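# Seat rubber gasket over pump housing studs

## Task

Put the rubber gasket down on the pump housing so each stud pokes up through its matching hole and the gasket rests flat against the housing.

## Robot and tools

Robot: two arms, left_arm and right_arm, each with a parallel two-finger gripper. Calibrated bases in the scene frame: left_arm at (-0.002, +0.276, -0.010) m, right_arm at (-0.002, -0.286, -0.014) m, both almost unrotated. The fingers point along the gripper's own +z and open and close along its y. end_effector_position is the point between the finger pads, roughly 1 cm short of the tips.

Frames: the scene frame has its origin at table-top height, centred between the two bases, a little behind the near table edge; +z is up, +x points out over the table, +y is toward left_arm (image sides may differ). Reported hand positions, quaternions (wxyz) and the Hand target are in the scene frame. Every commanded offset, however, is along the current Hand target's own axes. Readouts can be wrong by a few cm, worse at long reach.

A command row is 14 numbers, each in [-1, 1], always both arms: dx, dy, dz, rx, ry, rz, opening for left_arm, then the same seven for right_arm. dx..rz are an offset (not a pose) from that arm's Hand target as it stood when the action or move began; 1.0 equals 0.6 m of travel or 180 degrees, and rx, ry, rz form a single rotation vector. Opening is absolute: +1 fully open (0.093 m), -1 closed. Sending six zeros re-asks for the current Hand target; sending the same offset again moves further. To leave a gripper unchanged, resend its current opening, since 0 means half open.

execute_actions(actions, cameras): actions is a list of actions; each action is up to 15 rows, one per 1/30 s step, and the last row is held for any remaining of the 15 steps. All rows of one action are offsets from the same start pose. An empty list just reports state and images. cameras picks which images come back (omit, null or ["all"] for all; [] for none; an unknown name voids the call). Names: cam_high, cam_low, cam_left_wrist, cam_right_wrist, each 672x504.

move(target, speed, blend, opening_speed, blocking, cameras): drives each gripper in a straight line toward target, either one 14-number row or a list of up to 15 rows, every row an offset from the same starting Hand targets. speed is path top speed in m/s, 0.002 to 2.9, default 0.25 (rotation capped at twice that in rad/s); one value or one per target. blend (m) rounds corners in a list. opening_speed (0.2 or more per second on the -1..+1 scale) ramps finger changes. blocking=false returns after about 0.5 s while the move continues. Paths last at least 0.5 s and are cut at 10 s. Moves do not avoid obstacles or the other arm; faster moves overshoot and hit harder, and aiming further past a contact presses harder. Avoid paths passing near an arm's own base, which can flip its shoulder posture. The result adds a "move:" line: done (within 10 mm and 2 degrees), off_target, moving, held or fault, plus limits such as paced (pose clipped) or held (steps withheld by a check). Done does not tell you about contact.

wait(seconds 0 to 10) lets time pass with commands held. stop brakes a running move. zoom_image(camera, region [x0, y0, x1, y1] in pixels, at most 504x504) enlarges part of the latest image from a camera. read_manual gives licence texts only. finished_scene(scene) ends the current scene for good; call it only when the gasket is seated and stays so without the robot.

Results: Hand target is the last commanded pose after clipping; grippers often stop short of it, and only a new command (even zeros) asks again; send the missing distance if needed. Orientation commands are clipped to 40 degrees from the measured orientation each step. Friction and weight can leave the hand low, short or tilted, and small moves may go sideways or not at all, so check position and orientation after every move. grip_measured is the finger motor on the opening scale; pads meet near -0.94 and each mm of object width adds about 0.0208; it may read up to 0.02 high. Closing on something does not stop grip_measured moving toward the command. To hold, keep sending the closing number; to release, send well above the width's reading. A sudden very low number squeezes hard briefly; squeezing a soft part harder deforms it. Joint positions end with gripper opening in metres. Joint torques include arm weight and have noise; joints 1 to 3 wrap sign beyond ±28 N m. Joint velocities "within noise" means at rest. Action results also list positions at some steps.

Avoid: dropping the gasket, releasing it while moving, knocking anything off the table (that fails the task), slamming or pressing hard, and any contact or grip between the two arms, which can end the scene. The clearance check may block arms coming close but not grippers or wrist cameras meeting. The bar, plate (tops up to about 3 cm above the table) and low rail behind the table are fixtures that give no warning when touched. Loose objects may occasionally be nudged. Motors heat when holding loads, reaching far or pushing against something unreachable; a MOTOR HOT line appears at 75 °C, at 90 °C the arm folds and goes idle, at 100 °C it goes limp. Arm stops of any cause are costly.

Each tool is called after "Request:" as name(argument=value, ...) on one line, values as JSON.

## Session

Request:
execute_actions(actions=[])

Scene clock: 0.00 s.
left_arm: end_effector_position=(+0.3155, +0.1757, +0.0595) grip_measured=+1.000 end_effector_quat_wxyz=(+0.511, -0.067, +0.855, -0.055) | right_arm: end_effector_position=(+0.2775, -0.2233, +0.1248) grip_measured=+1.000 end_effector_quat_wxyz=(+0.664, +0.138, +0.735, +0.011)
Joint positions: left_arm=[-0.532 1.363 0.287 0.513 -0.435 -0.427 0.093] | right_arm=[0.695 1.058 0.06 0.836 0.861 0.307 0.093]
Joint velocities: within noise
Joint torques (N m): no reading
Motor temperatures (°C): left_arm=[26 36 26 28 24 25 26] | right_arm=[25 41 28 26 24 27 27]
Heat: left arm: 36 °C; right arm: 41 °C.
Hand target: left_arm +0.3188, +0.1723, +0.0672; +0.520, -0.066, +0.850, -0.060 | right_arm +0.2794, -0.2206, +0.1343; +0.672, +0.142, +0.726, +0.019
Tool commands: left_gripper/opening=+1.0 right_gripper/opening=+1.0

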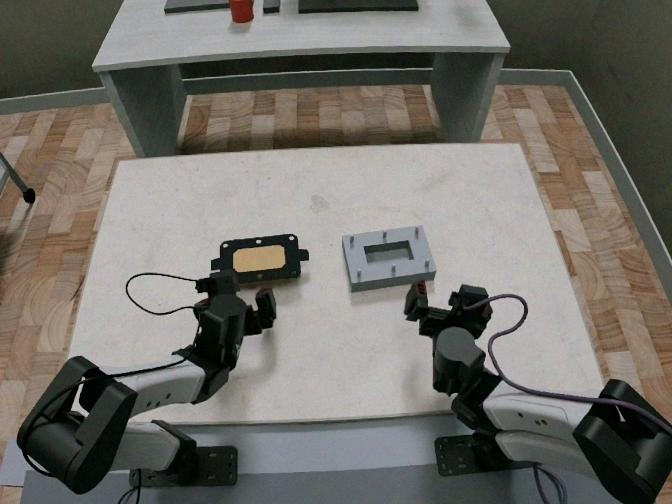

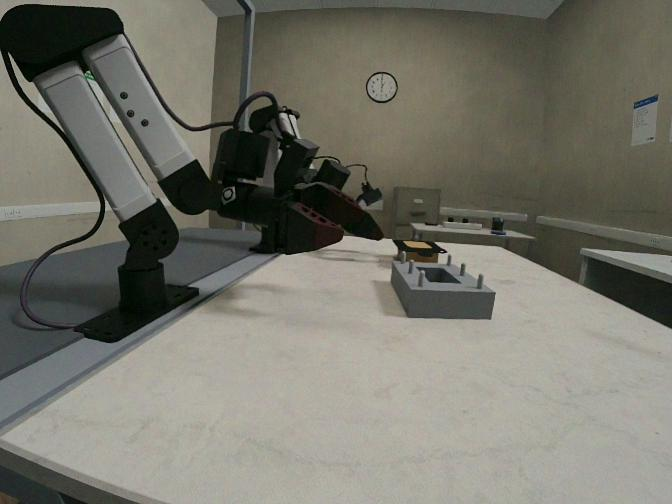

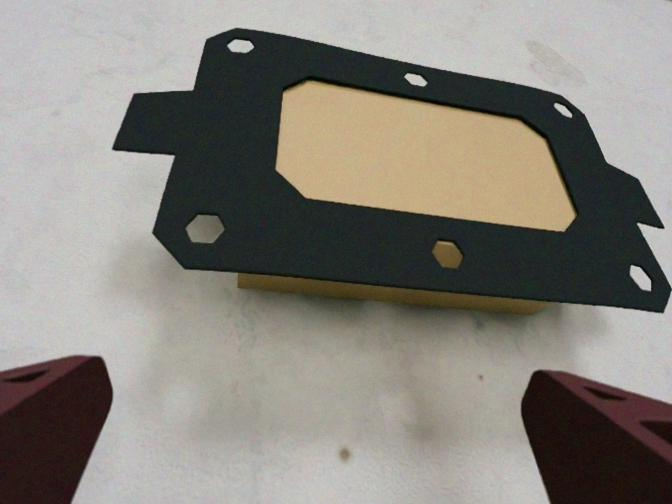

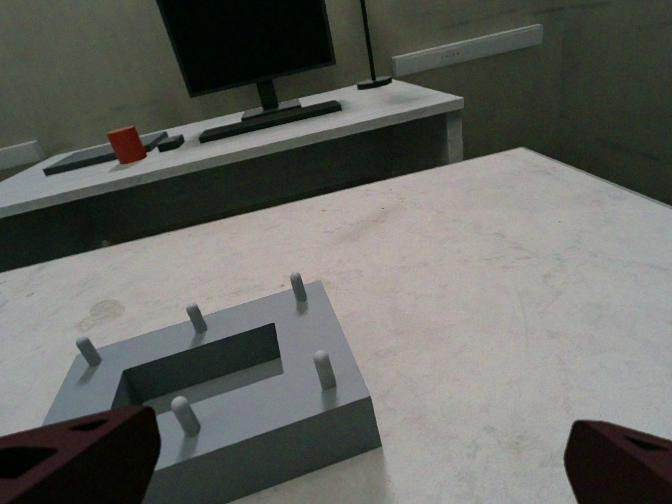

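Request:
zoom_image(camera="cam_high", region=[200, 215, 320, 305])

Request:
zoom_image(camera="cam_high", region=[330, 210, 450, 300])

Scaled by 4.200.

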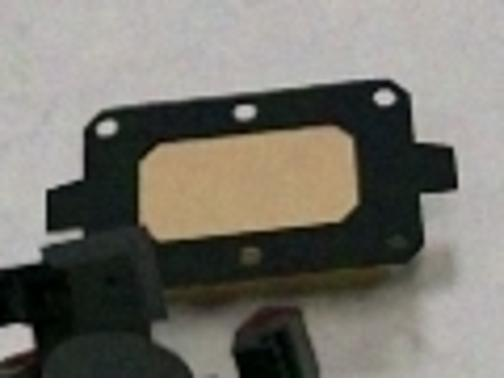

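Scaled by 4.200.

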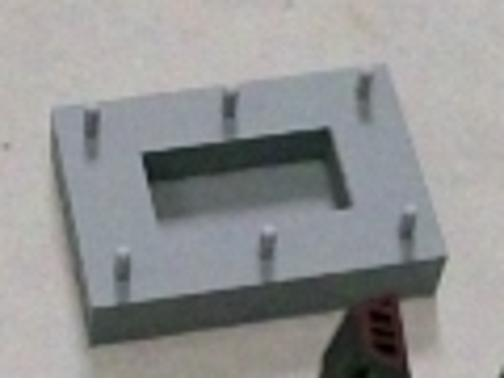

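Request:
move(target=[[-0.1525,-0.032,-0.1355,0,0,0,1,-0.141,0.0373,0.019,0,0,0,1],[-0.2417,0.261,0.0627,0.2047,0.3076,-0.1666,-0.15,-0.015,0.3417,0.1408,-0.1863,0.4829,0.0903,-0.15]], speed=0.3, blend=[0.03,0])

Request:
zoom_image(camera="cam_high", region=[200, 215, 320, 305])

Scene clock: 51.93 s.
left_arm: end_effector_position=(+0.4053, +0.3531, +0.1416) grip_measured=-0.148 end_effector_quat_wxyz=(+0.087, -0.117, +0.890, -0.432) | right_arm: end_effector_position=(+0.3994, -0.0449, +0.1680) grip_measured=-0.148 end_effector_quat_wxyz=(-0.004, +0.017, +0.929, +0.369)
Joint positions: left_arm=[0.486 2.228 2 -1.553 0.873 0.329 0.038] | right_arm=[0.319 2.071 1.958 -1.164 -0.685 0.459 0.038]
Joint velocities: within noise
Joint torques (N m): left_arm=[0.13 -10.18 7.97 -0.19 0.7 0.13] | right_arm=[-0.35 -8.9 8.73 0.66 -0.67 -0.13]
Motor temperatures (°C): left_arm=[26 39 29 33 25 25 26] | right_arm=[25 40 31 33 24 27 27]
Heat: left arm: 39 °C; right arm: 40 °C.
Hand target: left_arm +0.4097, +0.3505, +0.1505; +0.040, -0.078, +0.884, -0.460 | right_arm +0.4001, -0.0400, +0.1797; +0.000, +0.001, +0.924, +0.383
Off the commanded pose: left_arm 0.010 m, 8 deg | right_arm 0.013 m, 3 deg.
joint sent to its limit (left arm) — joint 4 (wrist pitch), lower limit. The joint targets are off in position and orientation.
move: off_target (left_arm, right_arm); target 2's new opening was sent with left_arm's hand 0.011 m and 8 deg from that target

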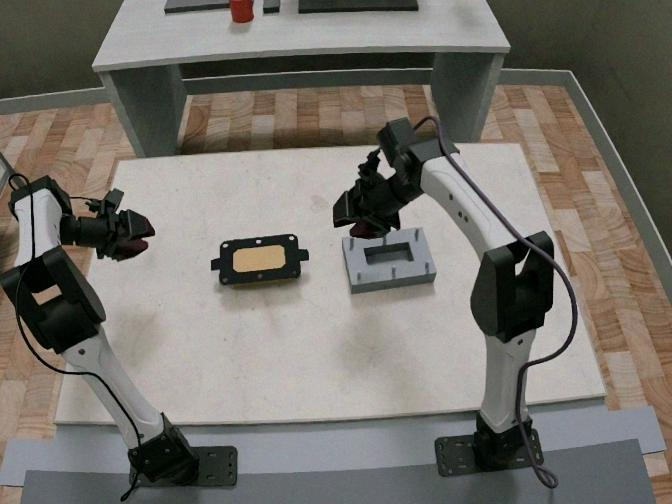

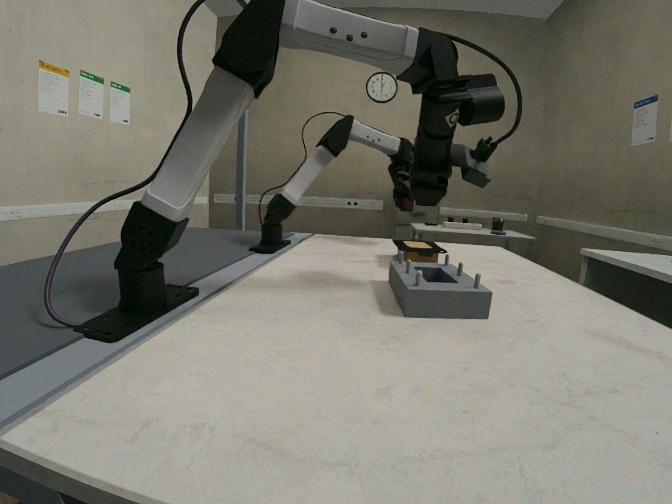

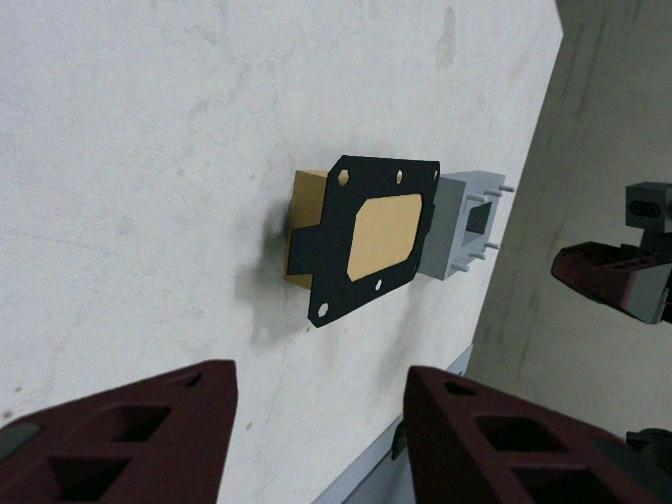

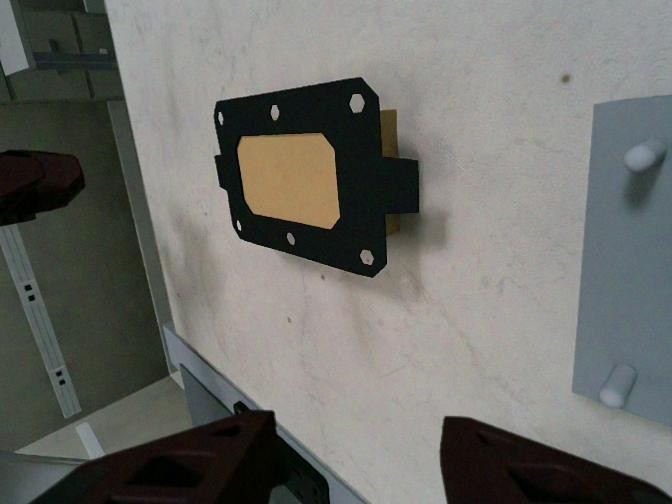

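Scaled by 4.200.

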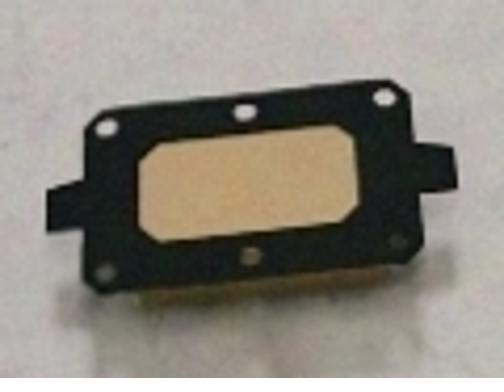

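Request:
move(target=[[0.0368,0.0517,0.173,0,0,0,-0.15,0,0,0,0,0,0,-0.15],[0.0383,0.069,0.231,0,0,0,-0.15,0,0,0,0,0,0,-0.15]], speed=[0.2,0.08])

Request:
zoom_image(camera="cam_left_wrist", region=[180, 150, 520, 504])

Scene clock: 87.23 s.
left_arm: end_effector_position=(+0.4013, +0.2653, +0.0388) grip_measured=-0.148 end_effector_quat_wxyz=(+0.040, -0.079, +0.889, -0.449) | right_arm: end_effector_position=(+0.3987, -0.0449, +0.1679) grip_measured=-0.148 end_effector_quat_wxyz=(-0.005, +0.018, +0.929, +0.369)
Joint positions: left_arm=[0.296 2.234 1.574 -1.087 0.904 0.208 0.038] | right_arm=[0.319 2.071 1.958 -1.167 -0.686 0.459 0.038]
Joint velocities: within noise
Joint torques (N m): left_arm=[-0.53 -9.81 4.19 0.19 0.71 -0.11] | right_arm=[-0.35 -8.85 8.73 0.67 -0.67 -0.13]
Motor temperatures (°C): left_arm=[26 52 32 29 25 25 26] | right_arm=[25 46 34 30 24 27 27]
Heat: left arm: 52 °C; right arm: 46 °C.
Hand target: left_arm +0.4027, +0.2581, +0.0371; +0.040, -0.078, +0.884, -0.460 | right_arm +0.4001, -0.0400, +0.1797; +0.000, +0.001, +0.924, +0.383
Off the commanded pose: left_arm 0.008 m, 1 deg | right_arm 0.013 m, 3 deg.
move: off_target (right_arm)

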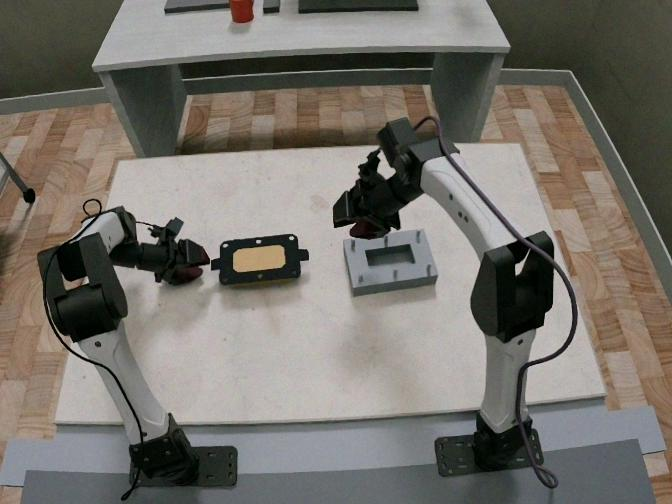

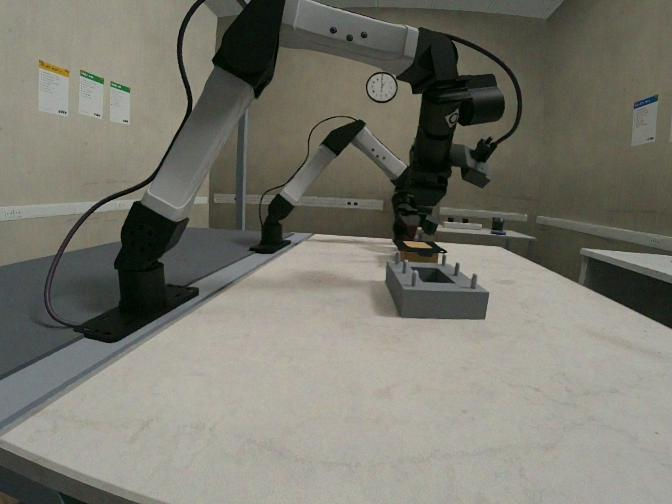

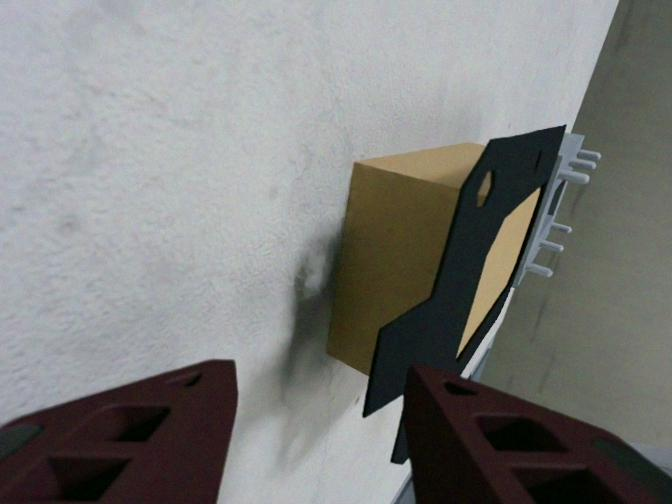

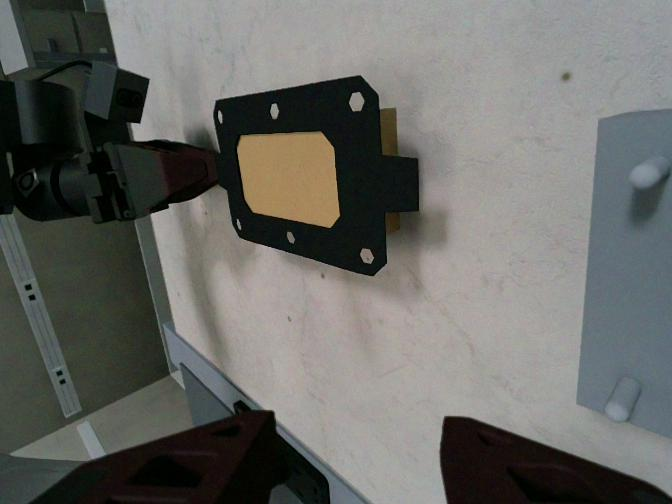

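Scaled by 1.424.

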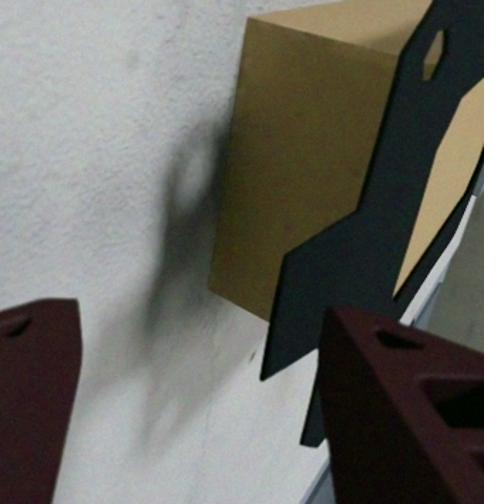

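Request:
move(target=[0.0077,-0.04,0.048,0,0,0,-0.15,0,0,0,0,0,0,-0.15], speed=0.08, cameras=["cam_left_wrist","cam_right_wrist"])

Scene clock: 97.20 s.
left_arm: end_effector_position=(+0.4021, +0.2295, +0.0310) grip_measured=-0.149 end_effector_quat_wxyz=(+0.026, -0.092, +0.886, -0.454) | right_arm: end_effector_position=(+0.3987, -0.0449, +0.1679) grip_measured=-0.148 end_effector_quat_wxyz=(-0.005, +0.018, +0.929, +0.369)
Joint positions: left_arm=[0.21 2.205 1.486 -0.943 0.921 0.053 0.038] | right_arm=[0.319 2.071 1.958 -1.167 -0.686 0.459 0.038]
Joint velocities: within noise
Joint torques (N m): left_arm=[-1.14 -12.34 3.85 0.51 0.66 -0.13] | right_arm=[-0.32 -8.85 8.75 0.68 -0.68 -0.13]
Motor temperatures (°C): left_arm=[26 52 31 29 25 25 26] | right_arm=[25 47 35 30 24 27 27]
Heat: left arm: 52 °C; right arm: 47 °C.
Hand target: left_arm +0.4047, +0.2205, +0.0402; +0.040, -0.078, +0.884, -0.460 | right_arm +0.4001, -0.0400, +0.1797; +0.000, +0.001, +0.924, +0.383
Off the commanded pose: left_arm 0.013 m, 2 deg | right_arm 0.013 m, 3 deg.
move: off_target (left_arm, right_arm)
Images, in order (width x height): cam_left_wrist 672x504, cam_right_wrist 672x504.

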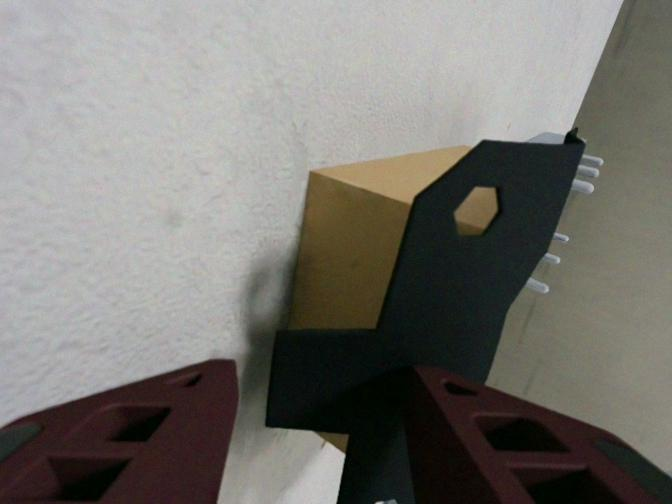

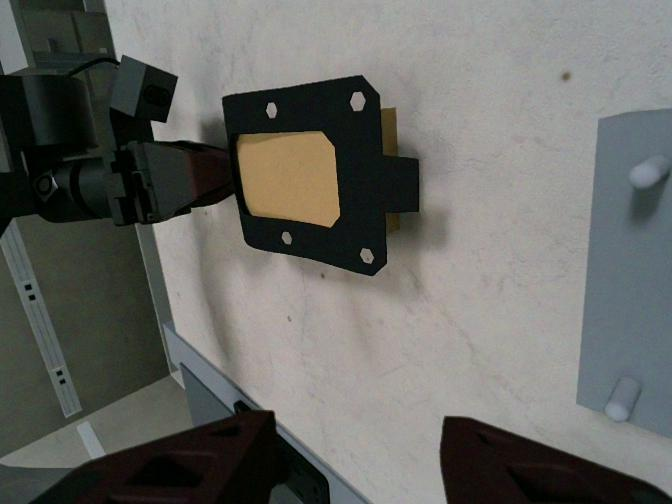

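Request:
move(target=[0,0,0,0,0,0,-0.55,0,0,0,0,0,0,-0.15], opening_speed=0.5, cameras=["cam_left_wrist","cam_right_wrist"])

Scene clock: 102.60 s.
left_arm: end_effector_position=(+0.4021, +0.2283, +0.0294) grip_measured=-0.548 end_effector_quat_wxyz=(+0.026, -0.090, +0.886, -0.453) | right_arm: end_effector_position=(+0.3987, -0.0449, +0.1679) grip_measured=-0.148 end_effector_quat_wxyz=(-0.005, +0.018, +0.929, +0.369)
Joint positions: left_arm=[0.207 2.207 1.482 -0.933 0.921 0.052 0.019] | right_arm=[0.319 2.071 1.958 -1.167 -0.686 0.459 0.038]
Joint velocities: within noise
Joint torques (N m): left_arm=[-0.88 -12.36 4.26 0.41 0.66 -0.11] | right_arm=[-0.35 -8.83 8.73 0.68 -0.66 -0.14]
Motor temperatures (°C): left_arm=[26 54 30 29 25 25 26] | right_arm=[25 47 35 30 24 27 27]
Heat: left arm: 54 °C; right arm: 47 °C.
Hand target: left_arm +0.4047, +0.2205, +0.0402; +0.040, -0.078, +0.884, -0.460 | right_arm +0.4001, -0.0400, +0.1797; +0.000, +0.001, +0.924, +0.383
Off the commanded pose: left_arm 0.014 m, 2 deg | right_arm 0.013 m, 3 deg.
move: off_target (left_arm, right_arm)
Images, in order (width x height): cam_left_wrist 672x504, cam_right_wrist 672x504.

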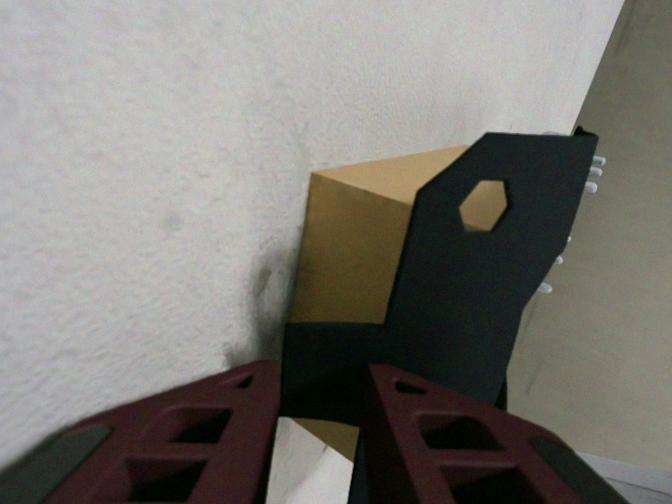

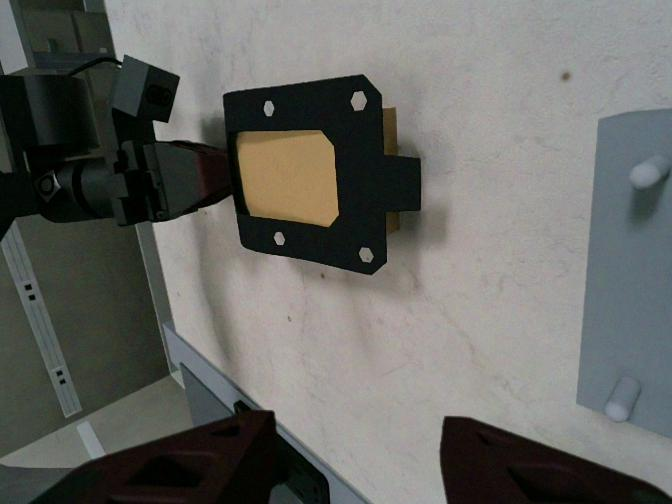

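Request:
move(target=[0,0,0,0,0,0,-1,0,0,0,0,0,0,-0.15], opening_speed=0.5, cameras=["cam_left_wrist","cam_right_wrist"])

Request:
zoom_image(camera="cam_left_wrist", region=[200, 250, 500, 504])

Scene clock: 109.03 s.
left_arm: end_effector_position=(+0.4019, +0.2283, +0.0290) grip_measured=-0.983 end_effector_quat_wxyz=(+0.026, -0.090, +0.886, -0.453) | right_arm: end_effector_position=(+0.3987, -0.0449, +0.1679) grip_measured=-0.148 end_effector_quat_wxyz=(-0.005, +0.018, +0.929, +0.369)
Joint positions: left_arm=[0.207 2.207 1.48 -0.932 0.921 0.052 0] | right_arm=[0.319 2.071 1.958 -1.167 -0.686 0.459 0.038]
Joint velocities: within noise
Joint torques (N m): left_arm=[-0.88 -12.36 4.27 0.42 0.66 -0.11] | right_arm=[-0.32 -8.85 8.72 0.67 -0.66 -0.13]
Motor temperatures (°C): left_arm=[26 57 30 29 26 25 26] | right_arm=[25 48 36 30 24 27 27]
Heat: left arm: 57 °C; right arm: 48 °C.
Hand target: left_arm +0.4047, +0.2205, +0.0402; +0.040, -0.078, +0.884, -0.460 | right_arm +0.4001, -0.0400, +0.1797; +0.000, +0.001, +0.924, +0.383
Off the commanded pose: left_arm 0.014 m, 2 deg | right_arm 0.013 m, 3 deg.
move: off_target (left_arm, right_arm)
Images, in order (width x height): cam_left_wrist 672x504, cam_right_wrist 672x504.

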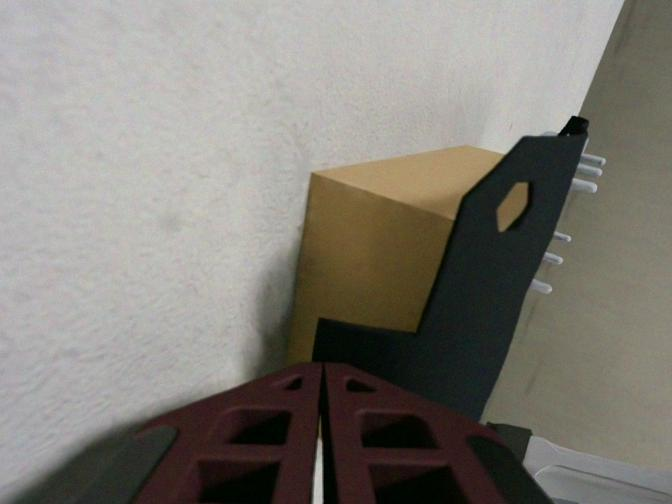

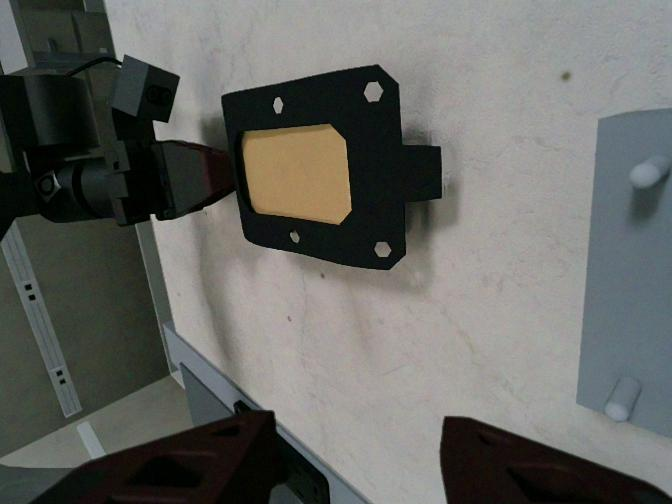

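Scaled by 1.680.

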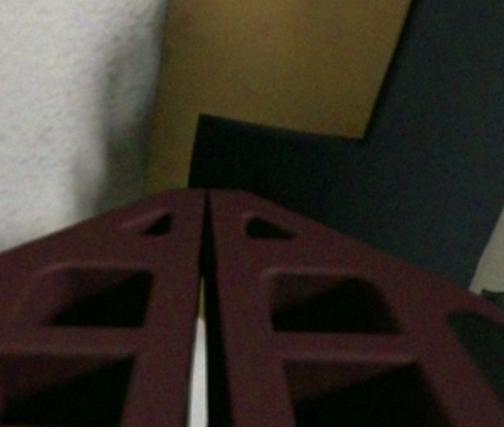

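Request:
move(target=[0,0,-0.06,0,0,0,-1,0,0,0,0,0,0,-0.15], speed=0.1)

Request:
move(target=[0,0,0,0,0,0,-0.15,0,0,0,0,0,0,-0.15], opening_speed=1)

Scene clock: 159.93 s.
left_arm: end_effector_position=(+0.3912, +0.2509, +0.0419) grip_measured=-0.983 end_effector_quat_wxyz=(+0.015, -0.098, +0.883, -0.459) | right_arm: end_effector_position=(+0.3987, -0.0449, +0.1679) grip_measured=-0.148 end_effector_quat_wxyz=(-0.005, +0.018, +0.929, +0.369)
Joint positions: left_arm=[0.271 2.207 1.528 -1.087 0.921 0.152 0] | right_arm=[0.319 2.071 1.958 -1.167 -0.686 0.459 0.038]
Joint velocities: within noise
Joint torques (N m): left_arm=[-0.14 -12.45 7.51 -0.11 0.58 0.13] | right_arm=[-0.35 -8.88 8.77 0.67 -0.66 -0.14]
Motor temperatures (°C): left_arm=[26 66 29 28 26 25 26] | right_arm=[25 50 38 30 24 27 27]
Heat: left arm: 66 °C; right arm: 50 °C.
Hand target: left_arm +0.3995, +0.2495, +0.0609; +0.040, -0.078, +0.884, -0.460 | right_arm +0.4001, -0.0400, +0.1797; +0.000, +0.001, +0.924, +0.383
Off the commanded pose: left_arm 0.021 m, 4 deg | right_arm 0.013 m, 3 deg.
move: off_target (left_arm, right_arm)

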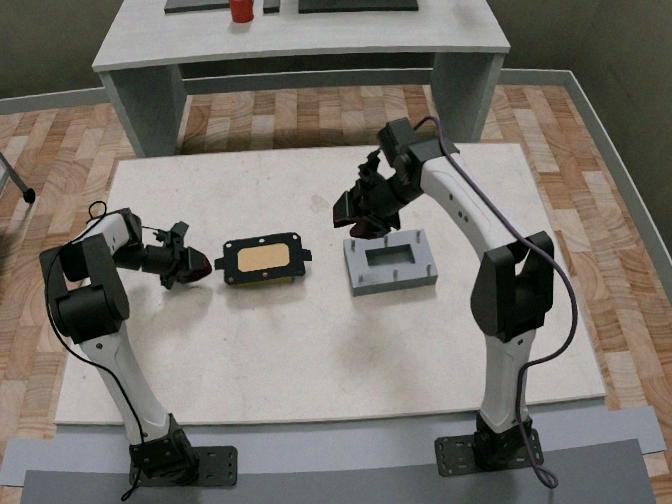

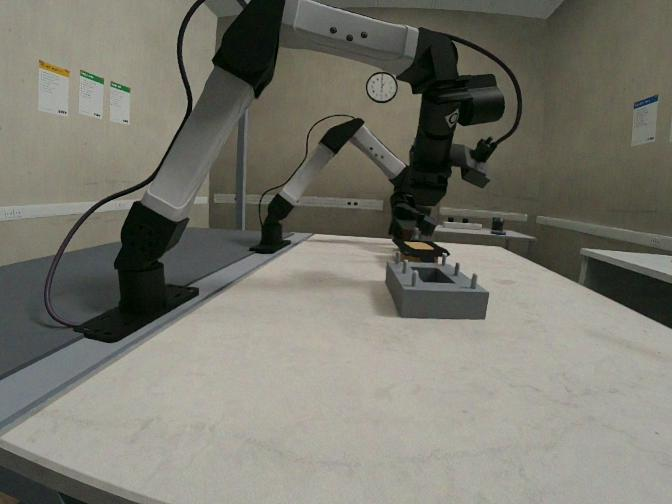

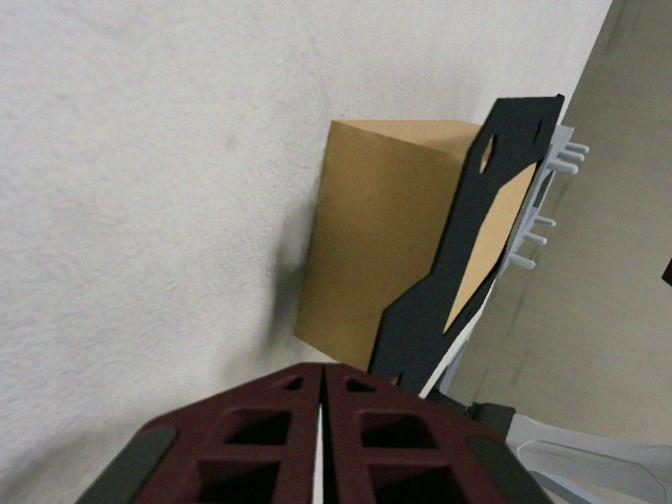

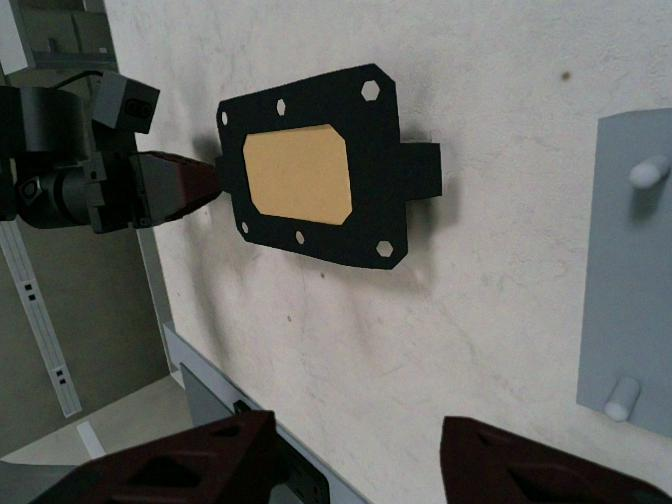

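Scene clock: 161.30 s.
left_arm: end_effector_position=(+0.3912, +0.2509, +0.0419) grip_measured=-0.153 end_effector_quat_wxyz=(+0.016, -0.097, +0.883, -0.459) | right_arm: end_effector_position=(+0.3987, -0.0449, +0.1679) grip_measured=-0.148 end_effector_quat_wxyz=(-0.005, +0.018, +0.929, +0.369)
Joint positions: left_arm=[0.271 2.207 1.528 -1.087 0.921 0.153 0.038] | right_arm=[0.319 2.071 1.958 -1.167 -0.686 0.459 0.038]
Joint velocities: within noise
Joint torques (N m): left_arm=[-0.13 -12.44 7.51 -0.11 0.58 0.13] | right_arm=[-0.38 -8.83 8.75 0.69 -0.67 -0.13]
Motor temperatures (°C): left_arm=[26 66 29 28 26 25 26] | right_arm=[25 50 38 30 24 27 27]
Heat: left arm: 66 °C; right arm: 50 °C.
Hand target: left_arm +0.3995, +0.2495, +0.0609; +0.040, -0.078, +0.884, -0.460 | right_arm +0.4001, -0.0400, +0.1797; +0.000, +0.001, +0.924, +0.383
Off the commanded pose: left_arm 0.021 m, 4 deg | right_arm 0.013 m, 3 deg.
move: off_target (left_arm, right_arm)

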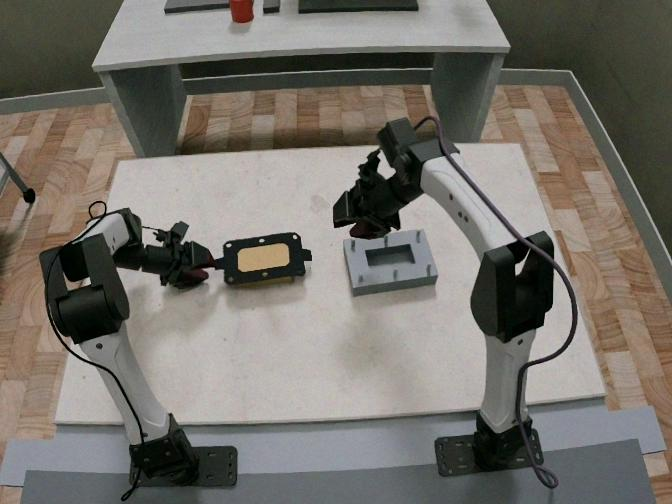

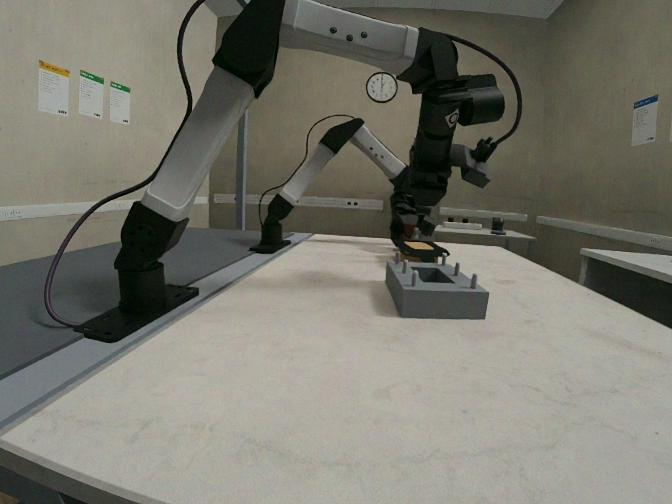

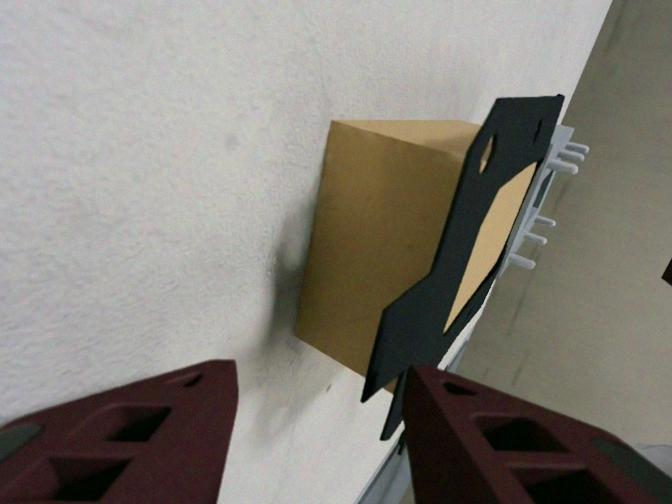

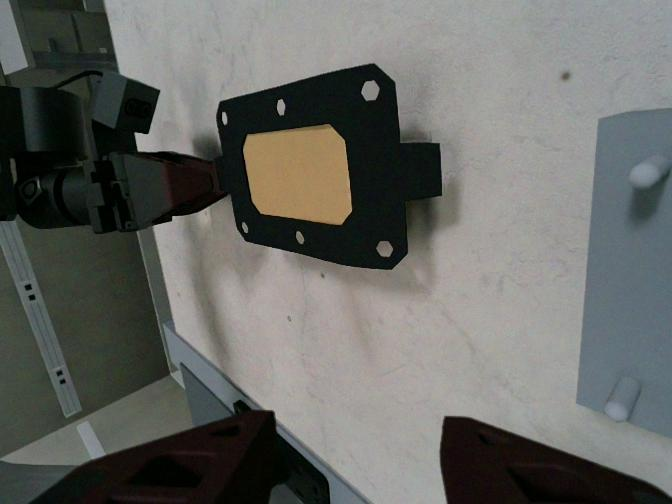

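Request:
move(target=[0.0106,-0.0125,0.018,0,0,0,-0.15,0,0,0,0,0,0,-0.15], speed=0.06)

Scene clock: 183.17 s.
left_arm: end_effector_position=(+0.3923, +0.2412, +0.0461) grip_measured=-0.153 end_effector_quat_wxyz=(+0.020, -0.091, +0.885, -0.457) | right_arm: end_effector_position=(+0.3987, -0.0449, +0.1679) grip_measured=-0.148 end_effector_quat_wxyz=(-0.005, +0.018, +0.929, +0.369)
Joint positions: left_arm=[0.245 2.182 1.509 -1.055 0.921 0.122 0.038] | right_arm=[0.319 2.071 1.958 -1.167 -0.686 0.459 0.038]
Joint velocities: within noise
Joint torques (N m): left_arm=[-0.54 -13.22 4.26 0.27 0.63 -0.12] | right_arm=[-0.35 -8.87 8.75 0.67 -0.66 -0.13]
Motor temperatures (°C): left_arm=[26 68 30 28 26 25 26] | right_arm=[25 50 39 30 24 27 27]
Heat: left arm: 68 °C; right arm: 50 °C.
Hand target: left_arm +0.3956, +0.2355, +0.0608; +0.040, -0.078, +0.884, -0.460 | right_arm +0.4001, -0.0400, +0.1797; +0.000, +0.001, +0.924, +0.383
Off the commanded pose: left_arm 0.016 m, 3 deg | right_arm 0.013 m, 3 deg.
move: off_target (left_arm, right_arm)

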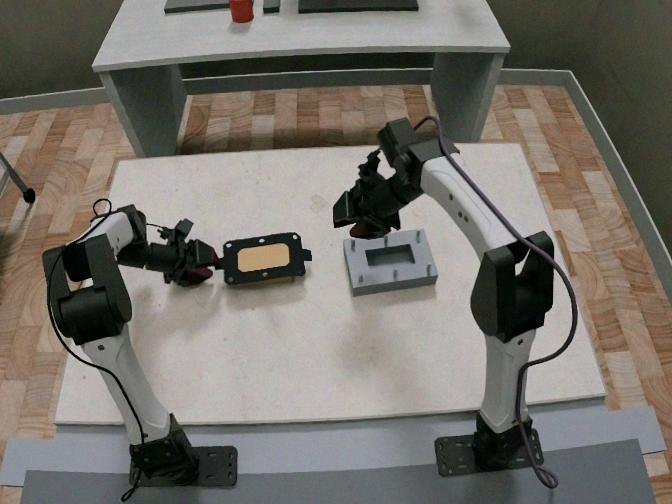

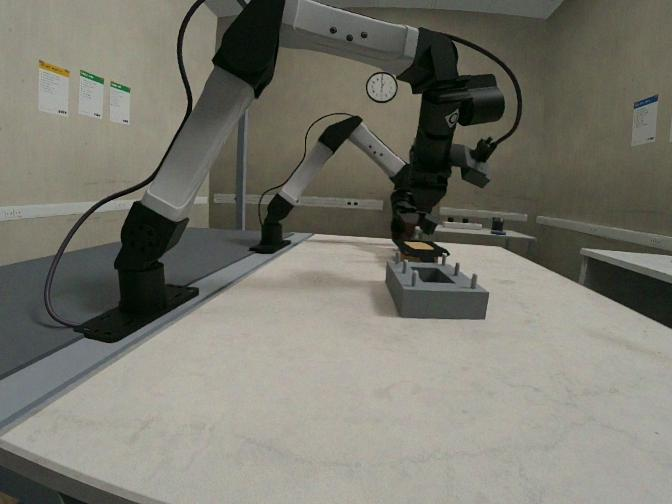

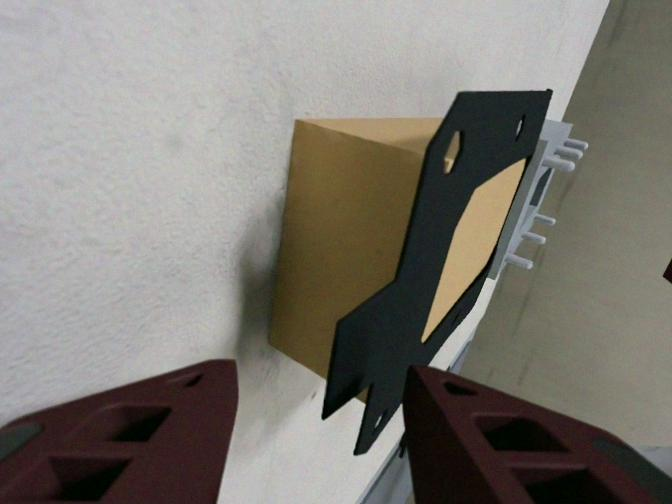

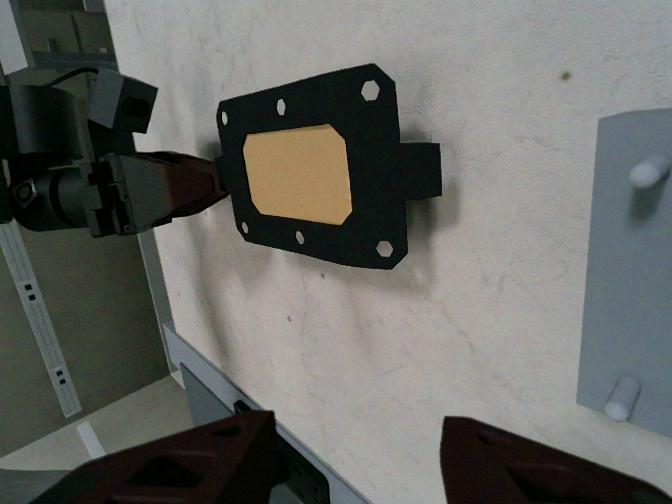

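Request:
move(target=[0,0,0,0,0,0,-0.55,0,0,0,0,0,0,-0.15], opening_speed=0.5, cameras=["cam_left_wrist"])

Scene clock: 188.10 s.
left_arm: end_effector_position=(+0.3926, +0.2413, +0.0460) grip_measured=-0.548 end_effector_quat_wxyz=(+0.021, -0.091, +0.885, -0.456) | right_arm: end_effector_position=(+0.3987, -0.0449, +0.1679) grip_measured=-0.148 end_effector_quat_wxyz=(-0.005, +0.018, +0.929, +0.369)
Joint positions: left_arm=[0.245 2.182 1.509 -1.053 0.921 0.122 0.019] | right_arm=[0.319 2.071 1.958 -1.167 -0.686 0.459 0.038]
Joint velocities: within noise
Joint torques (N m): left_arm=[-0.55 -13.23 4.26 0.26 0.63 -0.11] | right_arm=[-0.36 -8.87 8.75 0.67 -0.66 -0.14]
Motor temperatures (°C): left_arm=[26 69 29 28 26 25 26] | right_arm=[25 50 39 29 24 27 27]
Heat: left arm: 69 °C; right arm: 50 °C.
Hand target: left_arm +0.3956, +0.2355, +0.0608; +0.040, -0.078, +0.884, -0.460 | right_arm +0.4001, -0.0400, +0.1797; +0.000, +0.001, +0.924, +0.383
Off the commanded pose: left_arm 0.016 m, 3 deg | right_arm 0.013 m, 3 deg.
move: off_target (left_arm, right_arm)
Images, in order (width x height): cam_left_wrist 672x504.

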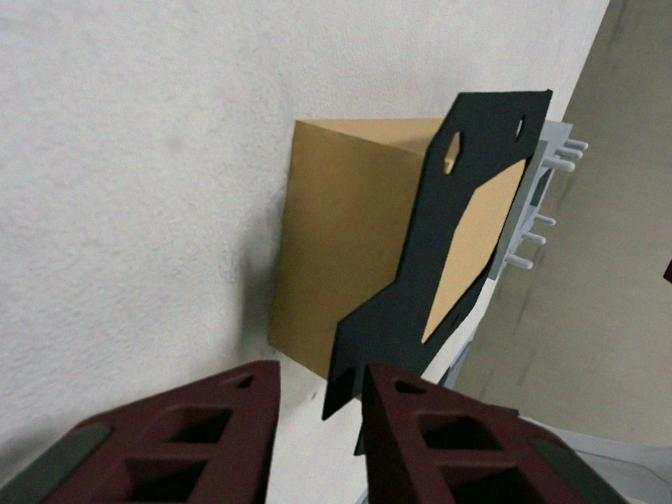

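Request:
move(target=[0,0,0,0,0,0,-0.8,0,0,0,0,0,0,-0.15], opening_speed=0.5, cameras=["cam_left_wrist"])

Request:
move(target=[0,0,0,0,0,0,-1,0,0,0,0,0,0,-0.15], opening_speed=0.5, cameras=["cam_left_wrist","cam_right_wrist"])

Scene clock: 192.50 s.
left_arm: end_effector_position=(+0.3926, +0.2413, +0.0460) grip_measured=-0.798 end_effector_quat_wxyz=(+0.021, -0.091, +0.885, -0.456) | right_arm: end_effector_position=(+0.3987, -0.0449, +0.1679) grip_measured=-0.148 end_effector_quat_wxyz=(-0.005, +0.018, +0.929, +0.369)
Joint positions: left_arm=[0.245 2.182 1.509 -1.053 0.921 0.122 0.007] | right_arm=[0.319 2.071 1.958 -1.167 -0.686 0.459 0.038]
Joint velocities: within noise
Joint torques (N m): left_arm=[-0.54 -13.22 4.26 0.25 0.63 -0.11] | right_arm=[-0.34 -8.85 8.73 0.67 -0.66 -0.13]
Motor temperatures (°C): left_arm=[26 69 29 28 26 25 26] | right_arm=[25 50 39 29 24 27 27]
Heat: left arm: 69 °C; right arm: 50 °C.
Hand target: left_arm +0.3956, +0.2355, +0.0608; +0.040, -0.078, +0.884, -0.460 | right_arm +0.4001, -0.0400, +0.1797; +0.000, +0.001, +0.924, +0.383
Off the commanded pose: left_arm 0.016 m, 3 deg | right_arm 0.013 m, 3 deg.
move: off_target (left_arm, right_arm)
Images, in order (width x height): cam_left_wrist 672x504.

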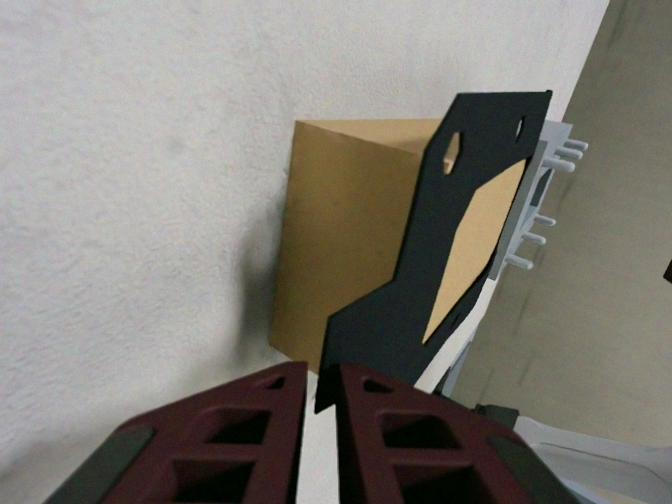

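Scene clock: 193.50 s.
left_arm: end_effector_position=(+0.3926, +0.2413, +0.0460) grip_measured=-0.981 end_effector_quat_wxyz=(+0.021, -0.091, +0.885, -0.456) | right_arm: end_effector_position=(+0.3987, -0.0449, +0.1679) grip_measured=-0.148 end_effector_quat_wxyz=(-0.005, +0.018, +0.929, +0.369)
Joint positions: left_arm=[0.245 2.182 1.509 -1.053 0.921 0.122 0] | right_arm=[0.319 2.071 1.958 -1.167 -0.686 0.459 0.038]
Joint velocities: within noise
Joint torques (N m): left_arm=[-0.55 -13.23 4.26 0.25 0.62 -0.11] | right_arm=[-0.35 -8.88 8.76 0.67 -0.66 -0.13]
Motor temperatures (°C): left_arm=[26 69 29 28 26 25 26] | right_arm=[25 50 39 29 24 27 27]
Heat: left arm: 69 °C; right arm: 50 °C.
Hand target: left_arm +0.3956, +0.2355, +0.0608; +0.040, -0.078, +0.884, -0.460 | right_arm +0.4001, -0.0400, +0.1797; +0.000, +0.001, +0.924, +0.383
Off the commanded pose: left_arm 0.016 m, 3 deg | right_arm 0.013 m, 3 deg.
move: off_target (left_arm, right_arm)
Images, in order (width x height): cam_left_wrist 672x504, cam_right_wrist 672x504.

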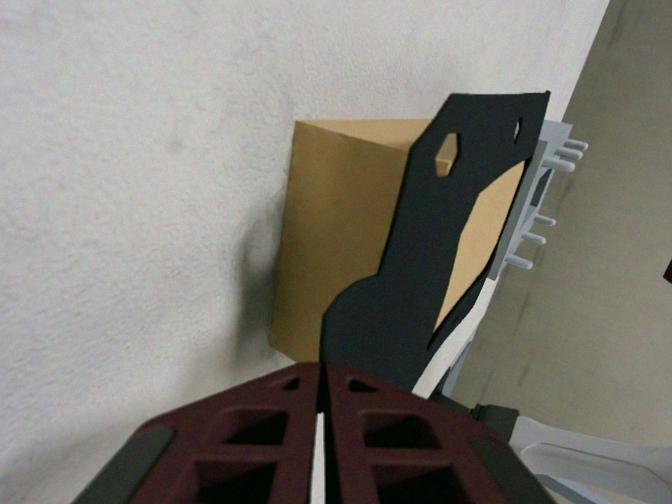

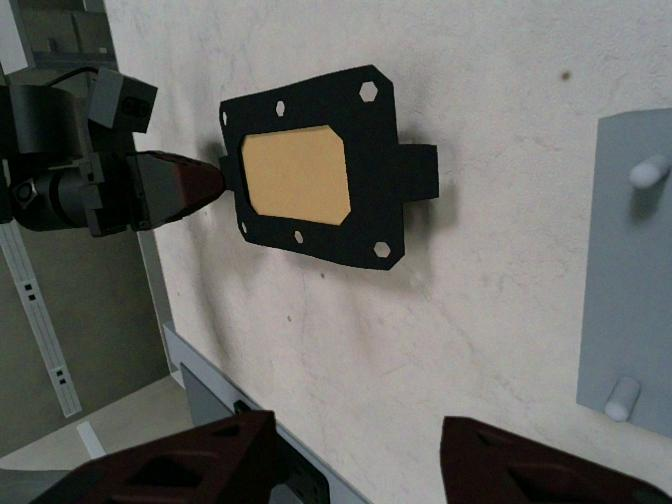

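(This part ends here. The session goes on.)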